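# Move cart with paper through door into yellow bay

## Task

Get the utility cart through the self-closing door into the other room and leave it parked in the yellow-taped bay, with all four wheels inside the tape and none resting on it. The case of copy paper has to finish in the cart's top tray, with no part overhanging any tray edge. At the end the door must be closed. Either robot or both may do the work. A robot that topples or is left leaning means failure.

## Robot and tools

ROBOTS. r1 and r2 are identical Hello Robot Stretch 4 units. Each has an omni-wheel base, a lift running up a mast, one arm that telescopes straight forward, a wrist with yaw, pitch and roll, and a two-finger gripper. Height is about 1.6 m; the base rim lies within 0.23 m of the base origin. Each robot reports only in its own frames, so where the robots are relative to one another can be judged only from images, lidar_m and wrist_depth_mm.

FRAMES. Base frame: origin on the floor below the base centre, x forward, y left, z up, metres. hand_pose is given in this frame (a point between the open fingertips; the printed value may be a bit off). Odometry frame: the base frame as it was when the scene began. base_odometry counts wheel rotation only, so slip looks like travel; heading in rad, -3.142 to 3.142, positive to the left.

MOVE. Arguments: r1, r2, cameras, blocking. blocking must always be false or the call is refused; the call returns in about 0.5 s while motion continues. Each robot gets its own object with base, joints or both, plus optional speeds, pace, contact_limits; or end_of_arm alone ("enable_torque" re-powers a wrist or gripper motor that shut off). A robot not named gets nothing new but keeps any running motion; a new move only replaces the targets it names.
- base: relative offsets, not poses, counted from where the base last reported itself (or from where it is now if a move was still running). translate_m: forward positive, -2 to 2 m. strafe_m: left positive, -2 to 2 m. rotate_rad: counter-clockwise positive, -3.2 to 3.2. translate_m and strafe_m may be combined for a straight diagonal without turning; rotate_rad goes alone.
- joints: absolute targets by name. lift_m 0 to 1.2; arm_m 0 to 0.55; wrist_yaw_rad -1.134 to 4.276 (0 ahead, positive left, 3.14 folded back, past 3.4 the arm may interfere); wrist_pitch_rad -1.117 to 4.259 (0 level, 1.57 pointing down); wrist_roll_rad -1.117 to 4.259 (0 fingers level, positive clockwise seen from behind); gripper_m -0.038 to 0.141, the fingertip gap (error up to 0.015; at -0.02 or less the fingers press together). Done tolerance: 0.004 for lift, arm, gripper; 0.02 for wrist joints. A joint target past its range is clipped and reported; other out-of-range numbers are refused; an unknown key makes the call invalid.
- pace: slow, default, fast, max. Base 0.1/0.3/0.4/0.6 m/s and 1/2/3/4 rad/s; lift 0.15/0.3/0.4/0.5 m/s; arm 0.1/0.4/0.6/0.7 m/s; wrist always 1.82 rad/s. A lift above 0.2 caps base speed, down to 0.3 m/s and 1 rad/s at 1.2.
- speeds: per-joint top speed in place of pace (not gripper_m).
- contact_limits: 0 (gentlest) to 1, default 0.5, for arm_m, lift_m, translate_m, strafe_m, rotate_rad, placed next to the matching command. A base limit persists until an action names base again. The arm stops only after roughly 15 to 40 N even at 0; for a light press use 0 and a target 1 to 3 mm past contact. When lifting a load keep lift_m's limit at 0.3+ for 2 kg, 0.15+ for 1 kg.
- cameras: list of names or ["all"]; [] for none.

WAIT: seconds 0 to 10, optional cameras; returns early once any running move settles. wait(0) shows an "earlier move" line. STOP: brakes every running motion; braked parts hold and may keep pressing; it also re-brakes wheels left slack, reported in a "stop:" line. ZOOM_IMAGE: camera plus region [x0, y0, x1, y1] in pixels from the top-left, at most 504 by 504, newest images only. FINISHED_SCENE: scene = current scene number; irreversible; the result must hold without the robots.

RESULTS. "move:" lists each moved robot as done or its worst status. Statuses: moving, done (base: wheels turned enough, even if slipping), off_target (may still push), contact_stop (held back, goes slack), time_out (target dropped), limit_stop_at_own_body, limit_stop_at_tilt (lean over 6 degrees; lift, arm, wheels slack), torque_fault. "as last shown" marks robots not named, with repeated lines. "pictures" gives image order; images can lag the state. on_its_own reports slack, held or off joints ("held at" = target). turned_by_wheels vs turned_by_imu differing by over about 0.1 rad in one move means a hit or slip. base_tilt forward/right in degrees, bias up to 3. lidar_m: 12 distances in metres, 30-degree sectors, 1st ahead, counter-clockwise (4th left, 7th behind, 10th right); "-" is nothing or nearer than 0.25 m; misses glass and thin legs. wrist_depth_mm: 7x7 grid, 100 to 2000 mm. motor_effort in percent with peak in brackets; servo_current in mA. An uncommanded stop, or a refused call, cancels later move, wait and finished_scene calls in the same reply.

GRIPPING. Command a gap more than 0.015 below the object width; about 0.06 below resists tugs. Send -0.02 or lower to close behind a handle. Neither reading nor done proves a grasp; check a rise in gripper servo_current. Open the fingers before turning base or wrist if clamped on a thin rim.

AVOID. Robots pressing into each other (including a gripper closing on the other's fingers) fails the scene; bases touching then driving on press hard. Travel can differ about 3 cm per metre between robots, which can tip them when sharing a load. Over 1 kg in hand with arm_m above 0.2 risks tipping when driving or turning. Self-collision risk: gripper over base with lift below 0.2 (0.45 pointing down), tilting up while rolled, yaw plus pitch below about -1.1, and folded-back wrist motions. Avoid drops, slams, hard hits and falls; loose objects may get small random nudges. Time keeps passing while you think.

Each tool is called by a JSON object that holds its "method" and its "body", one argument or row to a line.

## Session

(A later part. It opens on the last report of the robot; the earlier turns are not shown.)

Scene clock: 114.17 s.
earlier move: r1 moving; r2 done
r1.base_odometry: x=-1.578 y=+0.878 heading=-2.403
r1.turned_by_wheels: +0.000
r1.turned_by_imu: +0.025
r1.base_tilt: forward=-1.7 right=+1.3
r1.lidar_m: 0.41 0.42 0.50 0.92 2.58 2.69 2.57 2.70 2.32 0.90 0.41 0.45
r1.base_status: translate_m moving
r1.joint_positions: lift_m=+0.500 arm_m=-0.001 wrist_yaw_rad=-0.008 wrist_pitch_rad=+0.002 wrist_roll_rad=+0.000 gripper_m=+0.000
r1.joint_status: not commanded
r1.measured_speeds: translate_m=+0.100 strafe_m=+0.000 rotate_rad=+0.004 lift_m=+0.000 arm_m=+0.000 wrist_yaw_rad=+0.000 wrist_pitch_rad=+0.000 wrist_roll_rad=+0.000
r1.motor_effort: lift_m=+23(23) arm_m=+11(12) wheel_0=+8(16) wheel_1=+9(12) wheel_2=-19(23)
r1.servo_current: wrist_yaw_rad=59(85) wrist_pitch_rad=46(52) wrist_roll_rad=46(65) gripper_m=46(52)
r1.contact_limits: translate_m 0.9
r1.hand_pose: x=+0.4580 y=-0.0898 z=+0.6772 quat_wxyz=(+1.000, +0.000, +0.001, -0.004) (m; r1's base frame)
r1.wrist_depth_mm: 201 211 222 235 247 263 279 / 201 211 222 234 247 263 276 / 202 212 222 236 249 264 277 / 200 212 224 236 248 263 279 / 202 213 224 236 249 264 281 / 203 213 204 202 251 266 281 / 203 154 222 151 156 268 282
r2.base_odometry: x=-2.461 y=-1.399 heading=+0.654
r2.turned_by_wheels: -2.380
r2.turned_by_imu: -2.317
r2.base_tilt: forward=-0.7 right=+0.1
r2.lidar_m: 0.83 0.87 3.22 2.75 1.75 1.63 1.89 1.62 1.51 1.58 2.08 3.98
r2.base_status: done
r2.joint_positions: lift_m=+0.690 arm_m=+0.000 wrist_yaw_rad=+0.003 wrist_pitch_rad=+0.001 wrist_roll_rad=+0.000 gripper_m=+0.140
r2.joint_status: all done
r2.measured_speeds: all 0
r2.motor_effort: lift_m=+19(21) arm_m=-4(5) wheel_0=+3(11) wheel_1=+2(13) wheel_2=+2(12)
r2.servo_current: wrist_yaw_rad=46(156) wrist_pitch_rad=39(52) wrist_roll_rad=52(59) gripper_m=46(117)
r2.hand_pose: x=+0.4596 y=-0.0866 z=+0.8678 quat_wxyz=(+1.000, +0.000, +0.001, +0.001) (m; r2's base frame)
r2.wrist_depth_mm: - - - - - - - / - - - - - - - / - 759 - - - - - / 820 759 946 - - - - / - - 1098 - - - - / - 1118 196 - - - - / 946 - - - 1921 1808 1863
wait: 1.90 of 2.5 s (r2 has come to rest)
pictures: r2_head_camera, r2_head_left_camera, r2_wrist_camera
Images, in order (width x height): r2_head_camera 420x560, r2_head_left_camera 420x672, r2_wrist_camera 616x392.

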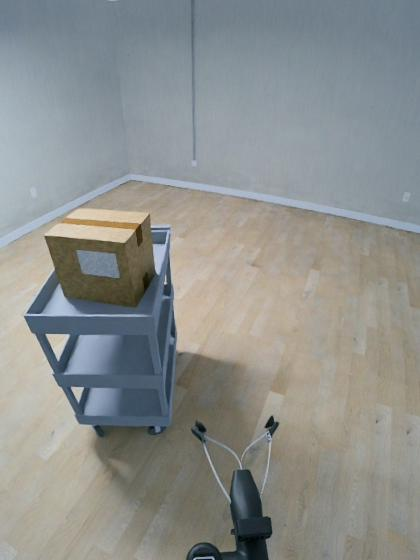

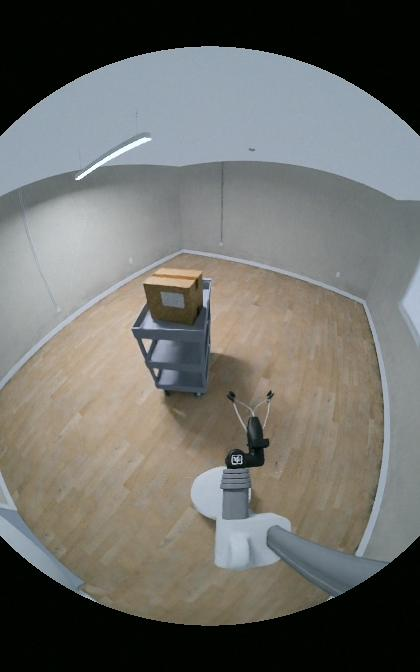

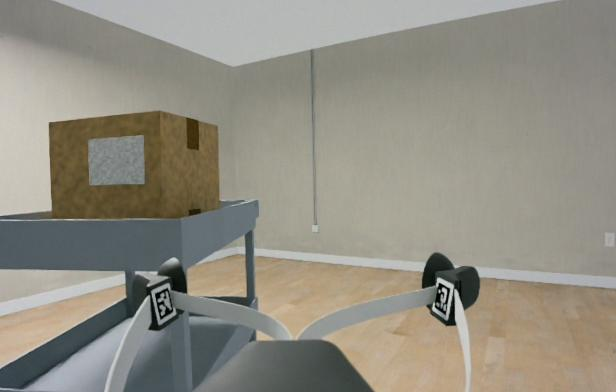

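{"method": "move", "body": {
  "blocking": false,
  "r2": {"base":{"strafe_m":0.478},"joints":{"lift_m":0.655,"wrist_roll_rad":1.57},"pace":"default"}
}}

{"method": "wait", "body": {
  "seconds": 2.0
}}

{"method": "wait", "body": {
  "seconds": 0.1,
  "cameras": ["r1_head_left_camera","r2_head_camera","r2_wrist_camera"]
}}

Scene clock: 132.33 s.
earlier move: r1 done
move: r2 moving
r1.base_odometry: x=-1.870 y=+0.613 heading=-2.403
r1.turned_by_wheels: -0.001
r1.turned_by_imu: +0.000
r1.base_tilt: forward=-1.6 right=+1.3
r1.lidar_m: 0.31 0.27 0.28 0.36 2.63 3.09 2.97 3.07 0.38 0.36 2.33 0.49
r1.base_status: done
r1.joint_positions: lift_m=+0.500 arm_m=-0.001 wrist_yaw_rad=-0.012 wrist_pitch_rad=+0.002 wrist_roll_rad=+0.000 gripper_m=+0.000
r1.joint_status: not commanded
r1.measured_speeds: all 0
r1.motor_effort: lift_m=+23(23) arm_m=+10(10) wheel_0=-1(1) wheel_1=+2(3) wheel_2=-10(10)
r1.servo_current: wrist_yaw_rad=72(85) wrist_pitch_rad=46(52) wrist_roll_rad=65(65) gripper_m=46(46)
r1.contact_limits: translate_m 0.9
r1.hand_pose: x=+0.4577 y=-0.0910 z=+0.6772 quat_wxyz=(+1.000, +0.000, +0.001, -0.006) (m; r1's base frame)
r1.wrist_depth_mm: 149 174 198 236 293 - - / 150 171 199 236 293 - - / 155 172 200 236 293 - - / 155 172 204 238 293 - - / 150 172 200 237 294 - - / 150 176 191 197 186 - - / 153 168 163 179 287 1464 1576
r2.base_odometry: x=-2.483 y=-1.371 heading=+0.655
r2.turned_by_wheels: +0.000
r2.turned_by_imu: +0.001
r2.base_tilt: forward=-0.7 right=+0.1
r2.lidar_m: 0.84 0.89 3.17 2.67 1.33 1.75 1.82 1.63 1.56 1.61 2.16 4.00
r2.base_status: strafe_m moving
r2.joint_positions: lift_m=+0.660 arm_m=+0.000 wrist_yaw_rad=+0.003 wrist_pitch_rad=+0.001 wrist_roll_rad=+0.588 gripper_m=+0.140
r2.joint_status: lift_m moving; wrist_roll_rad moving
r2.measured_speeds: translate_m=-0.001 strafe_m=+0.140 rotate_rad=+0.004 lift_m=-0.059 arm_m=+0.000 wrist_yaw_rad=-0.002 wrist_pitch_rad=+0.000 wrist_roll_rad=+1.820
r2.motor_effort: lift_m=+14(17) arm_m=-4(5) wheel_0=-9(12) wheel_1=+11(11) wheel_2=-1(3)
r2.servo_current: wrist_yaw_rad=52(59) wrist_pitch_rad=46(46) wrist_roll_rad=72(117) gripper_m=52(59)
r2.hand_pose: x=+0.4596 y=-0.0866 z=+0.8381 quat_wxyz=(+0.957, +0.290, +0.001, +0.001) (m; r2's base frame)
r2.wrist_depth_mm: - - - - - - - / - - - - - - - / - - - - - - - / - - - - - - - / - 750 878 - - - 1576 / - 778 621 - 1808 1366 1308 / - - - - 1618 1336 1118
pictures: none

Scene clock: 134.33 s.
earlier move: r2 moving
r1.base_odometry: x=-1.870 y=+0.613 heading=-2.403
r1.turned_by_wheels: +0.000
r1.turned_by_imu: +0.000
r1.base_tilt: forward=-1.6 right=+1.3
r1.lidar_m: 0.31 0.28 0.29 0.38 2.64 3.07 2.97 3.12 0.37 0.37 2.34 0.47
r1.base_status: done
r1.joint_positions: lift_m=+0.500 arm_m=-0.001 wrist_yaw_rad=-0.012 wrist_pitch_rad=+0.002 wrist_roll_rad=+0.000 gripper_m=+0.000
r1.joint_status: not commanded
r1.measured_speeds: all 0
r1.motor_effort: lift_m=+23(23) arm_m=+10(10) wheel_0=-1(1) wheel_1=+2(3) wheel_2=-10(10)
r1.servo_current: wrist_yaw_rad=85(98) wrist_pitch_rad=33(52) wrist_roll_rad=46(65) gripper_m=39(52)
r1.contact_limits: translate_m 0.9
r1.hand_pose: x=+0.4577 y=-0.0910 z=+0.6772 quat_wxyz=(+1.000, +0.000, +0.001, -0.006) (m; r1's base frame)
r1.wrist_depth_mm: 149 174 199 236 293 - - / 149 171 200 236 293 - - / 155 171 199 237 293 - - / 156 172 205 238 293 - - / 150 172 200 238 293 - - / 150 176 191 196 186 - - / 153 168 163 179 286 1499 1661
r2.base_odometry: x=-2.750 y=-1.022 heading=+0.654
r2.turned_by_wheels: +0.000
r2.turned_by_imu: +0.000
r2.base_tilt: forward=-0.7 right=+0.1
r2.lidar_m: 0.82 2.93 2.78 2.40 1.28 0.99 1.65 2.08 1.94 2.02 2.69 0.84
r2.base_status: strafe_m moving
r2.joint_positions: lift_m=+0.655 arm_m=+0.000 wrist_yaw_rad=+0.003 wrist_pitch_rad=+0.001 wrist_roll_rad=+1.568 gripper_m=+0.140
r2.joint_status: all done
r2.measured_speeds: translate_m=-0.001 strafe_m=+0.040 rotate_rad=+0.003 lift_m=+0.000 arm_m=+0.000 wrist_yaw_rad=+0.000 wrist_pitch_rad=+0.000 wrist_roll_rad=+0.000
r2.motor_effort: lift_m=+14(17) arm_m=-4(5) wheel_0=+0(13) wheel_1=-1(12) wheel_2=+1(3)
r2.servo_current: wrist_yaw_rad=46(65) wrist_pitch_rad=33(46) wrist_roll_rad=46(117) gripper_m=52(59)
r2.hand_pose: x=+0.4596 y=-0.0866 z=+0.8332 quat_wxyz=(+0.708, +0.706, +0.001, +0.001) (m; r2's base frame)
r2.wrist_depth_mm: - - - - - 1661 1138 / - - - - - 1336 1182 / - - 741 732 - 609 - / - - 759 750 - 621 - / - - 798 788 - 621 - / - - - 165 199 615 1138 / - - - - - 1808 1160
wait: 2.00 s; no rest
pictures: none

Scene clock: 134.43 s.
earlier move: r2 moving
r1.base_odometry: x=-1.870 y=+0.613 heading=-2.403
r1.turned_by_wheels: +0.000
r1.turned_by_imu: +0.000
r1.base_tilt: forward=-1.7 right=+1.3
r1.lidar_m: 0.31 0.27 0.28 0.38 2.65 3.07 2.98 3.10 0.38 0.37 2.35 0.49
r1.base_status: done
r1.joint_positions: lift_m=+0.500 arm_m=-0.001 wrist_yaw_rad=-0.012 wrist_pitch_rad=+0.002 wrist_roll_rad=+0.000 gripper_m=+0.000
r1.joint_status: not commanded
r1.measured_speeds: all 0
r1.motor_effort: lift_m=+23(23) arm_m=+10(10) wheel_0=-1(1) wheel_1=+3(3) wheel_2=-10(10)
r1.servo_current: wrist_yaw_rad=65(98) wrist_pitch_rad=46(52) wrist_roll_rad=33(65) gripper_m=52(52)
r1.contact_limits: translate_m 0.9
r1.hand_pose: x=+0.4577 y=-0.0910 z=+0.6772 quat_wxyz=(+1.000, +0.000, +0.001, -0.006) (m; r1's base frame)
r1.wrist_depth_mm: 149 174 199 237 291 - - / 149 171 199 236 291 - - / 155 172 199 236 291 - - / 156 171 204 237 293 - - / 150 171 199 238 294 - - / 150 176 191 196 185 - - / 153 168 163 179 287 1464 1618
r2.base_odometry: x=-2.751 y=-1.020 heading=+0.654
r2.turned_by_wheels: +0.000
r2.turned_by_imu: +0.000
r2.base_tilt: forward=-0.7 right=+0.0
r2.lidar_m: 0.84 2.96 2.79 2.40 1.27 0.99 1.64 2.08 1.96 2.02 2.69 0.87
r2.base_status: strafe_m moving
r2.joint_positions: lift_m=+0.655 arm_m=+0.000 wrist_yaw_rad=+0.003 wrist_pitch_rad=+0.001 wrist_roll_rad=+1.568 gripper_m=+0.140
r2.joint_status: all done
r2.measured_speeds: translate_m=+0.001 strafe_m=+0.014 rotate_rad=-0.003 lift_m=+0.000 arm_m=+0.000 wrist_yaw_rad=+0.000 wrist_pitch_rad=+0.000 wrist_roll_rad=+0.000
r2.motor_effort: lift_m=+15(17) arm_m=-4(5) wheel_0=+1(13) wheel_1=+1(12) wheel_2=+0(3)
r2.servo_current: wrist_yaw_rad=46(65) wrist_pitch_rad=39(46) wrist_roll_rad=46(117) gripper_m=52(59)
r2.hand_pose: x=+0.4596 y=-0.0866 z=+0.8332 quat_wxyz=(+0.708, +0.706, +0.001, +0.001) (m; r2's base frame)
r2.wrist_depth_mm: - - - - - 1661 1138 / - - - - - 1397 1138 / - - 741 732 - 603 - / - - 750 750 - 615 - / - - 798 778 - 615 - / - - - 165 198 615 1160 / - - - - - 1808 1182
wait: 0.10 s; no rest
pictures: r1_head_left_camera, r2_head_camera, r2_wrist_camera
Images, in order (width x height): r1_head_left_camera 420x672, r2_head_camera 420x560, r2_wrist_camera 616x392.

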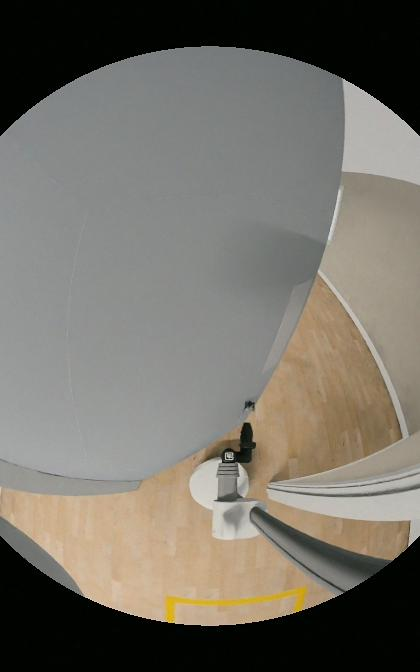

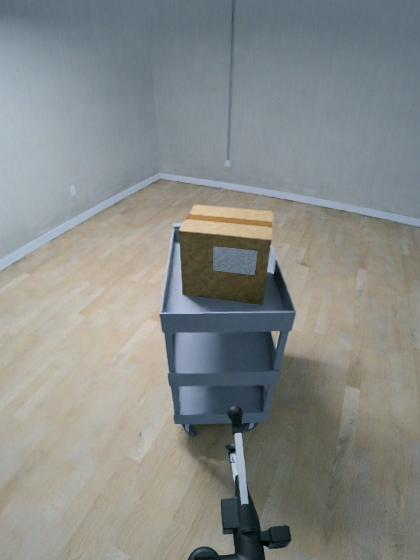

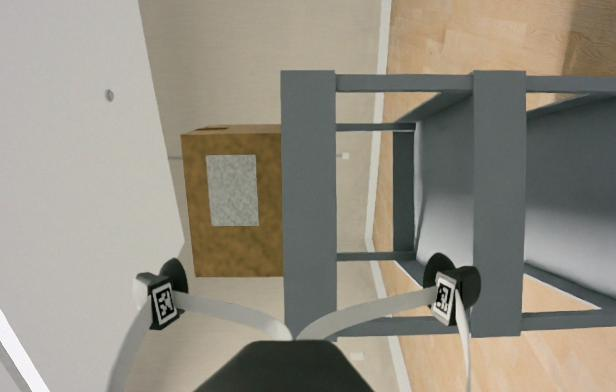

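{"method": "move", "body": {
  "blocking": false,
  "r1": {"base":{"rotate_rad":0.4},"pace":"slow","contact_limits":{"rotate_rad":0.9}},
  "r2": {"base":{"translate_m":0.29,"strafe_m":-0.036},"pace":"default","contact_limits":{"translate_m":0.4}}
}}

{"method": "wait", "body": {
  "seconds": 1.4
}}

{"method": "wait", "body": {
  "seconds": 1,
  "cameras": ["r2_wrist_camera"]
}}

{"method": "move", "body": {
  "blocking": false,
  "r1": {"base":{"translate_m":0.2},"pace":"slow","contact_limits":{"translate_m":0.9}}
}}

Scene clock: 146.90 s.
earlier move: r2 done
move: r1 moving; r2 moving
r1.base_odometry: x=-1.870 y=+0.613 heading=-2.280
r1.turned_by_wheels: +0.123
r1.turned_by_imu: +0.110
r1.base_tilt: forward=-1.6 right=+1.3
r1.lidar_m: 0.28 0.28 0.29 0.44 2.68 3.03 2.95 2.81 0.35 0.35 2.44 0.46
r1.base_status: rotate_rad moving
r1.joint_positions: lift_m=+0.500 arm_m=+0.000 wrist_yaw_rad=-0.029 wrist_pitch_rad=+0.002 wrist_roll_rad=+0.000 gripper_m=+0.000
r1.joint_status: not commanded
r1.measured_speeds: translate_m=+0.004 strafe_m=-0.002 rotate_rad=+0.482 lift_m=+0.000 arm_m=+0.000 wrist_yaw_rad=-0.032 wrist_pitch_rad=+0.000 wrist_roll_rad=+0.000
r1.motor_effort: lift_m=+23(23) arm_m=+9(10) wheel_0=-15(20) wheel_1=-9(9) wheel_2=-28(28)
r1.servo_current: wrist_yaw_rad=182(182) wrist_pitch_rad=46(52) wrist_roll_rad=39(65) gripper_m=46(46)
r1.contact_limits: rotate_rad 0.9
r1.hand_pose: x=+0.4562 y=-0.0958 z=+0.6772 quat_wxyz=(+1.000, +0.000, +0.001, -0.015) (m; r1's base frame)
r1.wrist_depth_mm: 141 163 184 216 260 - - / 141 163 185 216 260 - - / 141 160 185 216 263 - - / 147 160 186 216 262 - - / 142 161 189 217 264 - - / 141 161 181 183 180 - - / 144 161 141 177 257 303 1661
r2.base_odometry: x=-2.724 y=-1.004 heading=+0.654
r2.turned_by_wheels: +0.000
r2.turned_by_imu: +0.001
r2.base_tilt: forward=-0.7 right=+0.1
r2.lidar_m: 0.80 2.94 2.79 2.46 1.33 1.01 1.70 2.07 1.96 2.00 2.68 0.84
r2.base_status: translate_m moving; strafe_m moving
r2.joint_positions: lift_m=+0.655 arm_m=+0.000 wrist_yaw_rad=+0.003 wrist_pitch_rad=+0.001 wrist_roll_rad=+1.568 gripper_m=+0.140
r2.joint_status: not commanded
r2.measured_speeds: translate_m=+0.123 strafe_m=-0.014 rotate_rad=+0.001 lift_m=+0.000 arm_m=+0.000 wrist_yaw_rad=+0.000 wrist_pitch_rad=+0.000 wrist_roll_rad=+0.000
r2.motor_effort: lift_m=+14(15) arm_m=-4(4) wheel_0=+4(9) wheel_1=+5(8) wheel_2=-13(13)
r2.servo_current: wrist_yaw_rad=52(52) wrist_pitch_rad=39(52) wrist_roll_rad=46(59) gripper_m=52(59)
r2.contact_limits: translate_m 0.4
r2.hand_pose: x=+0.4596 y=-0.0866 z=+0.8332 quat_wxyz=(+0.708, +0.706, +0.001, +0.001) (m; r2's base frame)
r2.wrist_depth_mm: - - - - - 1618 1160 / - - - - - 1430 1098 / - - 715 691 - 585 - / - - 732 723 - 585 - / - - 759 741 - 585 - / - - - 159 212 591 1098 / - - - - - 1661 1160
pictures: none

Scene clock: 147.93 s.
earlier move: r1 done; r2 moving
r1.base_odometry: x=-1.870 y=+0.613 heading=-2.006
r1.turned_by_wheels: +0.274
r1.turned_by_imu: +0.198
r1.base_tilt: forward=-1.6 right=+1.3
r1.lidar_m: 0.33 0.34 0.37 0.54 2.98 2.96 2.98 2.94 0.34 2.23 2.64 0.46
r1.base_status: done
r1.joint_positions: lift_m=+0.500 arm_m=+0.000 wrist_yaw_rad=-0.030 wrist_pitch_rad=+0.002 wrist_roll_rad=+0.000 gripper_m=+0.000
r1.joint_status: not commanded
r1.measured_speeds: all 0
r1.motor_effort: lift_m=+23(23) arm_m=+8(10) wheel_0=-13(24) wheel_1=-3(11) wheel_2=-18(31)
r1.servo_current: wrist_yaw_rad=202(215) wrist_pitch_rad=33(52) wrist_roll_rad=52(65) gripper_m=39(52)
r1.contact_limits: rotate_rad 0.9
r1.hand_pose: x=+0.4562 y=-0.0959 z=+0.6772 quat_wxyz=(+1.000, +0.000, +0.001, -0.015) (m; r1's base frame)
r1.wrist_depth_mm: 164 179 201 229 263 304 - / 163 181 202 232 263 303 - / 165 180 202 229 263 301 - / 162 184 201 228 262 309 - / 162 180 202 227 263 303 - / 164 181 198 190 185 310 - / 167 177 149 177 264 143 1618
r2.base_odometry: x=-2.541 y=-0.897 heading=+0.654
r2.turned_by_wheels: +0.000
r2.turned_by_imu: +0.000
r2.base_tilt: forward=-0.6 right=+0.0
r2.lidar_m: 0.60 2.85 2.71 2.75 1.60 1.15 1.90 2.14 2.03 2.11 2.76 0.63
r2.base_status: translate_m moving; strafe_m moving
r2.joint_positions: lift_m=+0.655 arm_m=+0.000 wrist_yaw_rad=+0.003 wrist_pitch_rad=+0.001 wrist_roll_rad=+1.568 gripper_m=+0.140
r2.joint_status: not commanded
r2.measured_speeds: translate_m=+0.157 strafe_m=-0.021 rotate_rad=-0.006 lift_m=+0.000 arm_m=+0.000 wrist_yaw_rad=+0.000 wrist_pitch_rad=+0.000 wrist_roll_rad=+0.000
r2.motor_effort: lift_m=+14(15) arm_m=-4(5) wheel_0=+3(14) wheel_1=+5(9) wheel_2=-4(14)
r2.servo_current: wrist_yaw_rad=52(65) wrist_pitch_rad=39(52) wrist_roll_rad=46(59) gripper_m=46(59)
r2.contact_limits: translate_m 0.4
r2.hand_pose: x=+0.4596 y=-0.0866 z=+0.8332 quat_wxyz=(+0.708, +0.706, +0.001, +0.001) (m; r2's base frame)
r2.wrist_depth_mm: - - - - - 1618 1138 / - - - - - 1808 - / - - 504 - - - - / - 525 517 - - - - / - - 539 - - - - / - - 554 159 198 187 - / - - - - - 1863 -
wait: 1.03 of 1.4 s (r1 has come to rest)
pictures: none

Scene clock: 148.83 s.
earlier move: r2 done
r1.base_odometry: x=-1.870 y=+0.613 heading=-2.006
r1.turned_by_wheels: +0.000
r1.turned_by_imu: +0.000
r1.base_tilt: forward=-1.6 right=+1.3
r1.lidar_m: 0.33 0.31 0.36 0.58 2.96 2.98 2.96 2.96 0.34 2.23 2.65 0.45
r1.base_status: done
r1.joint_positions: lift_m=+0.500 arm_m=+0.000 wrist_yaw_rad=-0.030 wrist_pitch_rad=+0.002 wrist_roll_rad=+0.000 gripper_m=+0.000
r1.joint_status: not commanded
r1.measured_speeds: all 0
r1.on_its_own: wrist_yaw_rad is at rest, and its servo_current (195 mA) is outside its rest range (0 to 104 mA)
r1.motor_effort: lift_m=+23(23) arm_m=+8(10) wheel_0=-14(24) wheel_1=-3(11) wheel_2=-18(31)
r1.servo_current: wrist_yaw_rad=195(221) wrist_pitch_rad=39(52) wrist_roll_rad=59(65) gripper_m=39(52)
r1.contact_limits: rotate_rad 0.9
r1.hand_pose: x=+0.4562 y=-0.0959 z=+0.6772 quat_wxyz=(+1.000, +0.000, +0.001, -0.015) (m; r1's base frame)
r1.wrist_depth_mm: 164 180 202 228 263 301 - / 162 180 202 231 263 303 - / 165 181 202 229 260 303 - / 162 183 202 226 263 310 - / 163 180 201 229 262 303 - / 165 180 198 189 184 309 - / 167 177 150 176 263 144 1618
r2.base_odometry: x=-2.500 y=-0.872 heading=+0.654
r2.turned_by_wheels: +0.000
r2.turned_by_imu: +0.000
r2.base_tilt: forward=-0.7 right=+0.1
r2.lidar_m: 0.54 0.59 2.69 2.77 1.72 1.19 1.93 2.18 2.05 2.12 2.78 0.57
r2.base_status: done
r2.joint_positions: lift_m=+0.655 arm_m=+0.000 wrist_yaw_rad=+0.003 wrist_pitch_rad=+0.001 wrist_roll_rad=+1.568 gripper_m=+0.140
r2.joint_status: not commanded
r2.measured_speeds: all 0
r2.motor_effort: lift_m=+14(15) arm_m=-4(5) wheel_0=+3(14) wheel_1=+3(9) wheel_2=-4(14)
r2.servo_current: wrist_yaw_rad=46(65) wrist_pitch_rad=46(52) wrist_roll_rad=52(59) gripper_m=52(59)
r2.contact_limits: translate_m 0.4
r2.hand_pose: x=+0.4596 y=-0.0866 z=+0.8332 quat_wxyz=(+0.708, +0.706, +0.001, +0.001) (m; r2's base frame)
r2.wrist_depth_mm: - - - - - - - / - - - - - 1618 - / - 452 449 - - - - / - 462 462 - - - - / - 484 480 - - - - / - 517 496 158 211 186 - / - - - - - 1921 -
wait: 0.90 of 1 s (r2 has come to rest)
pictures: r2_wrist_camera
Images, in order (width x height): r2_wrist_camera 616x392.

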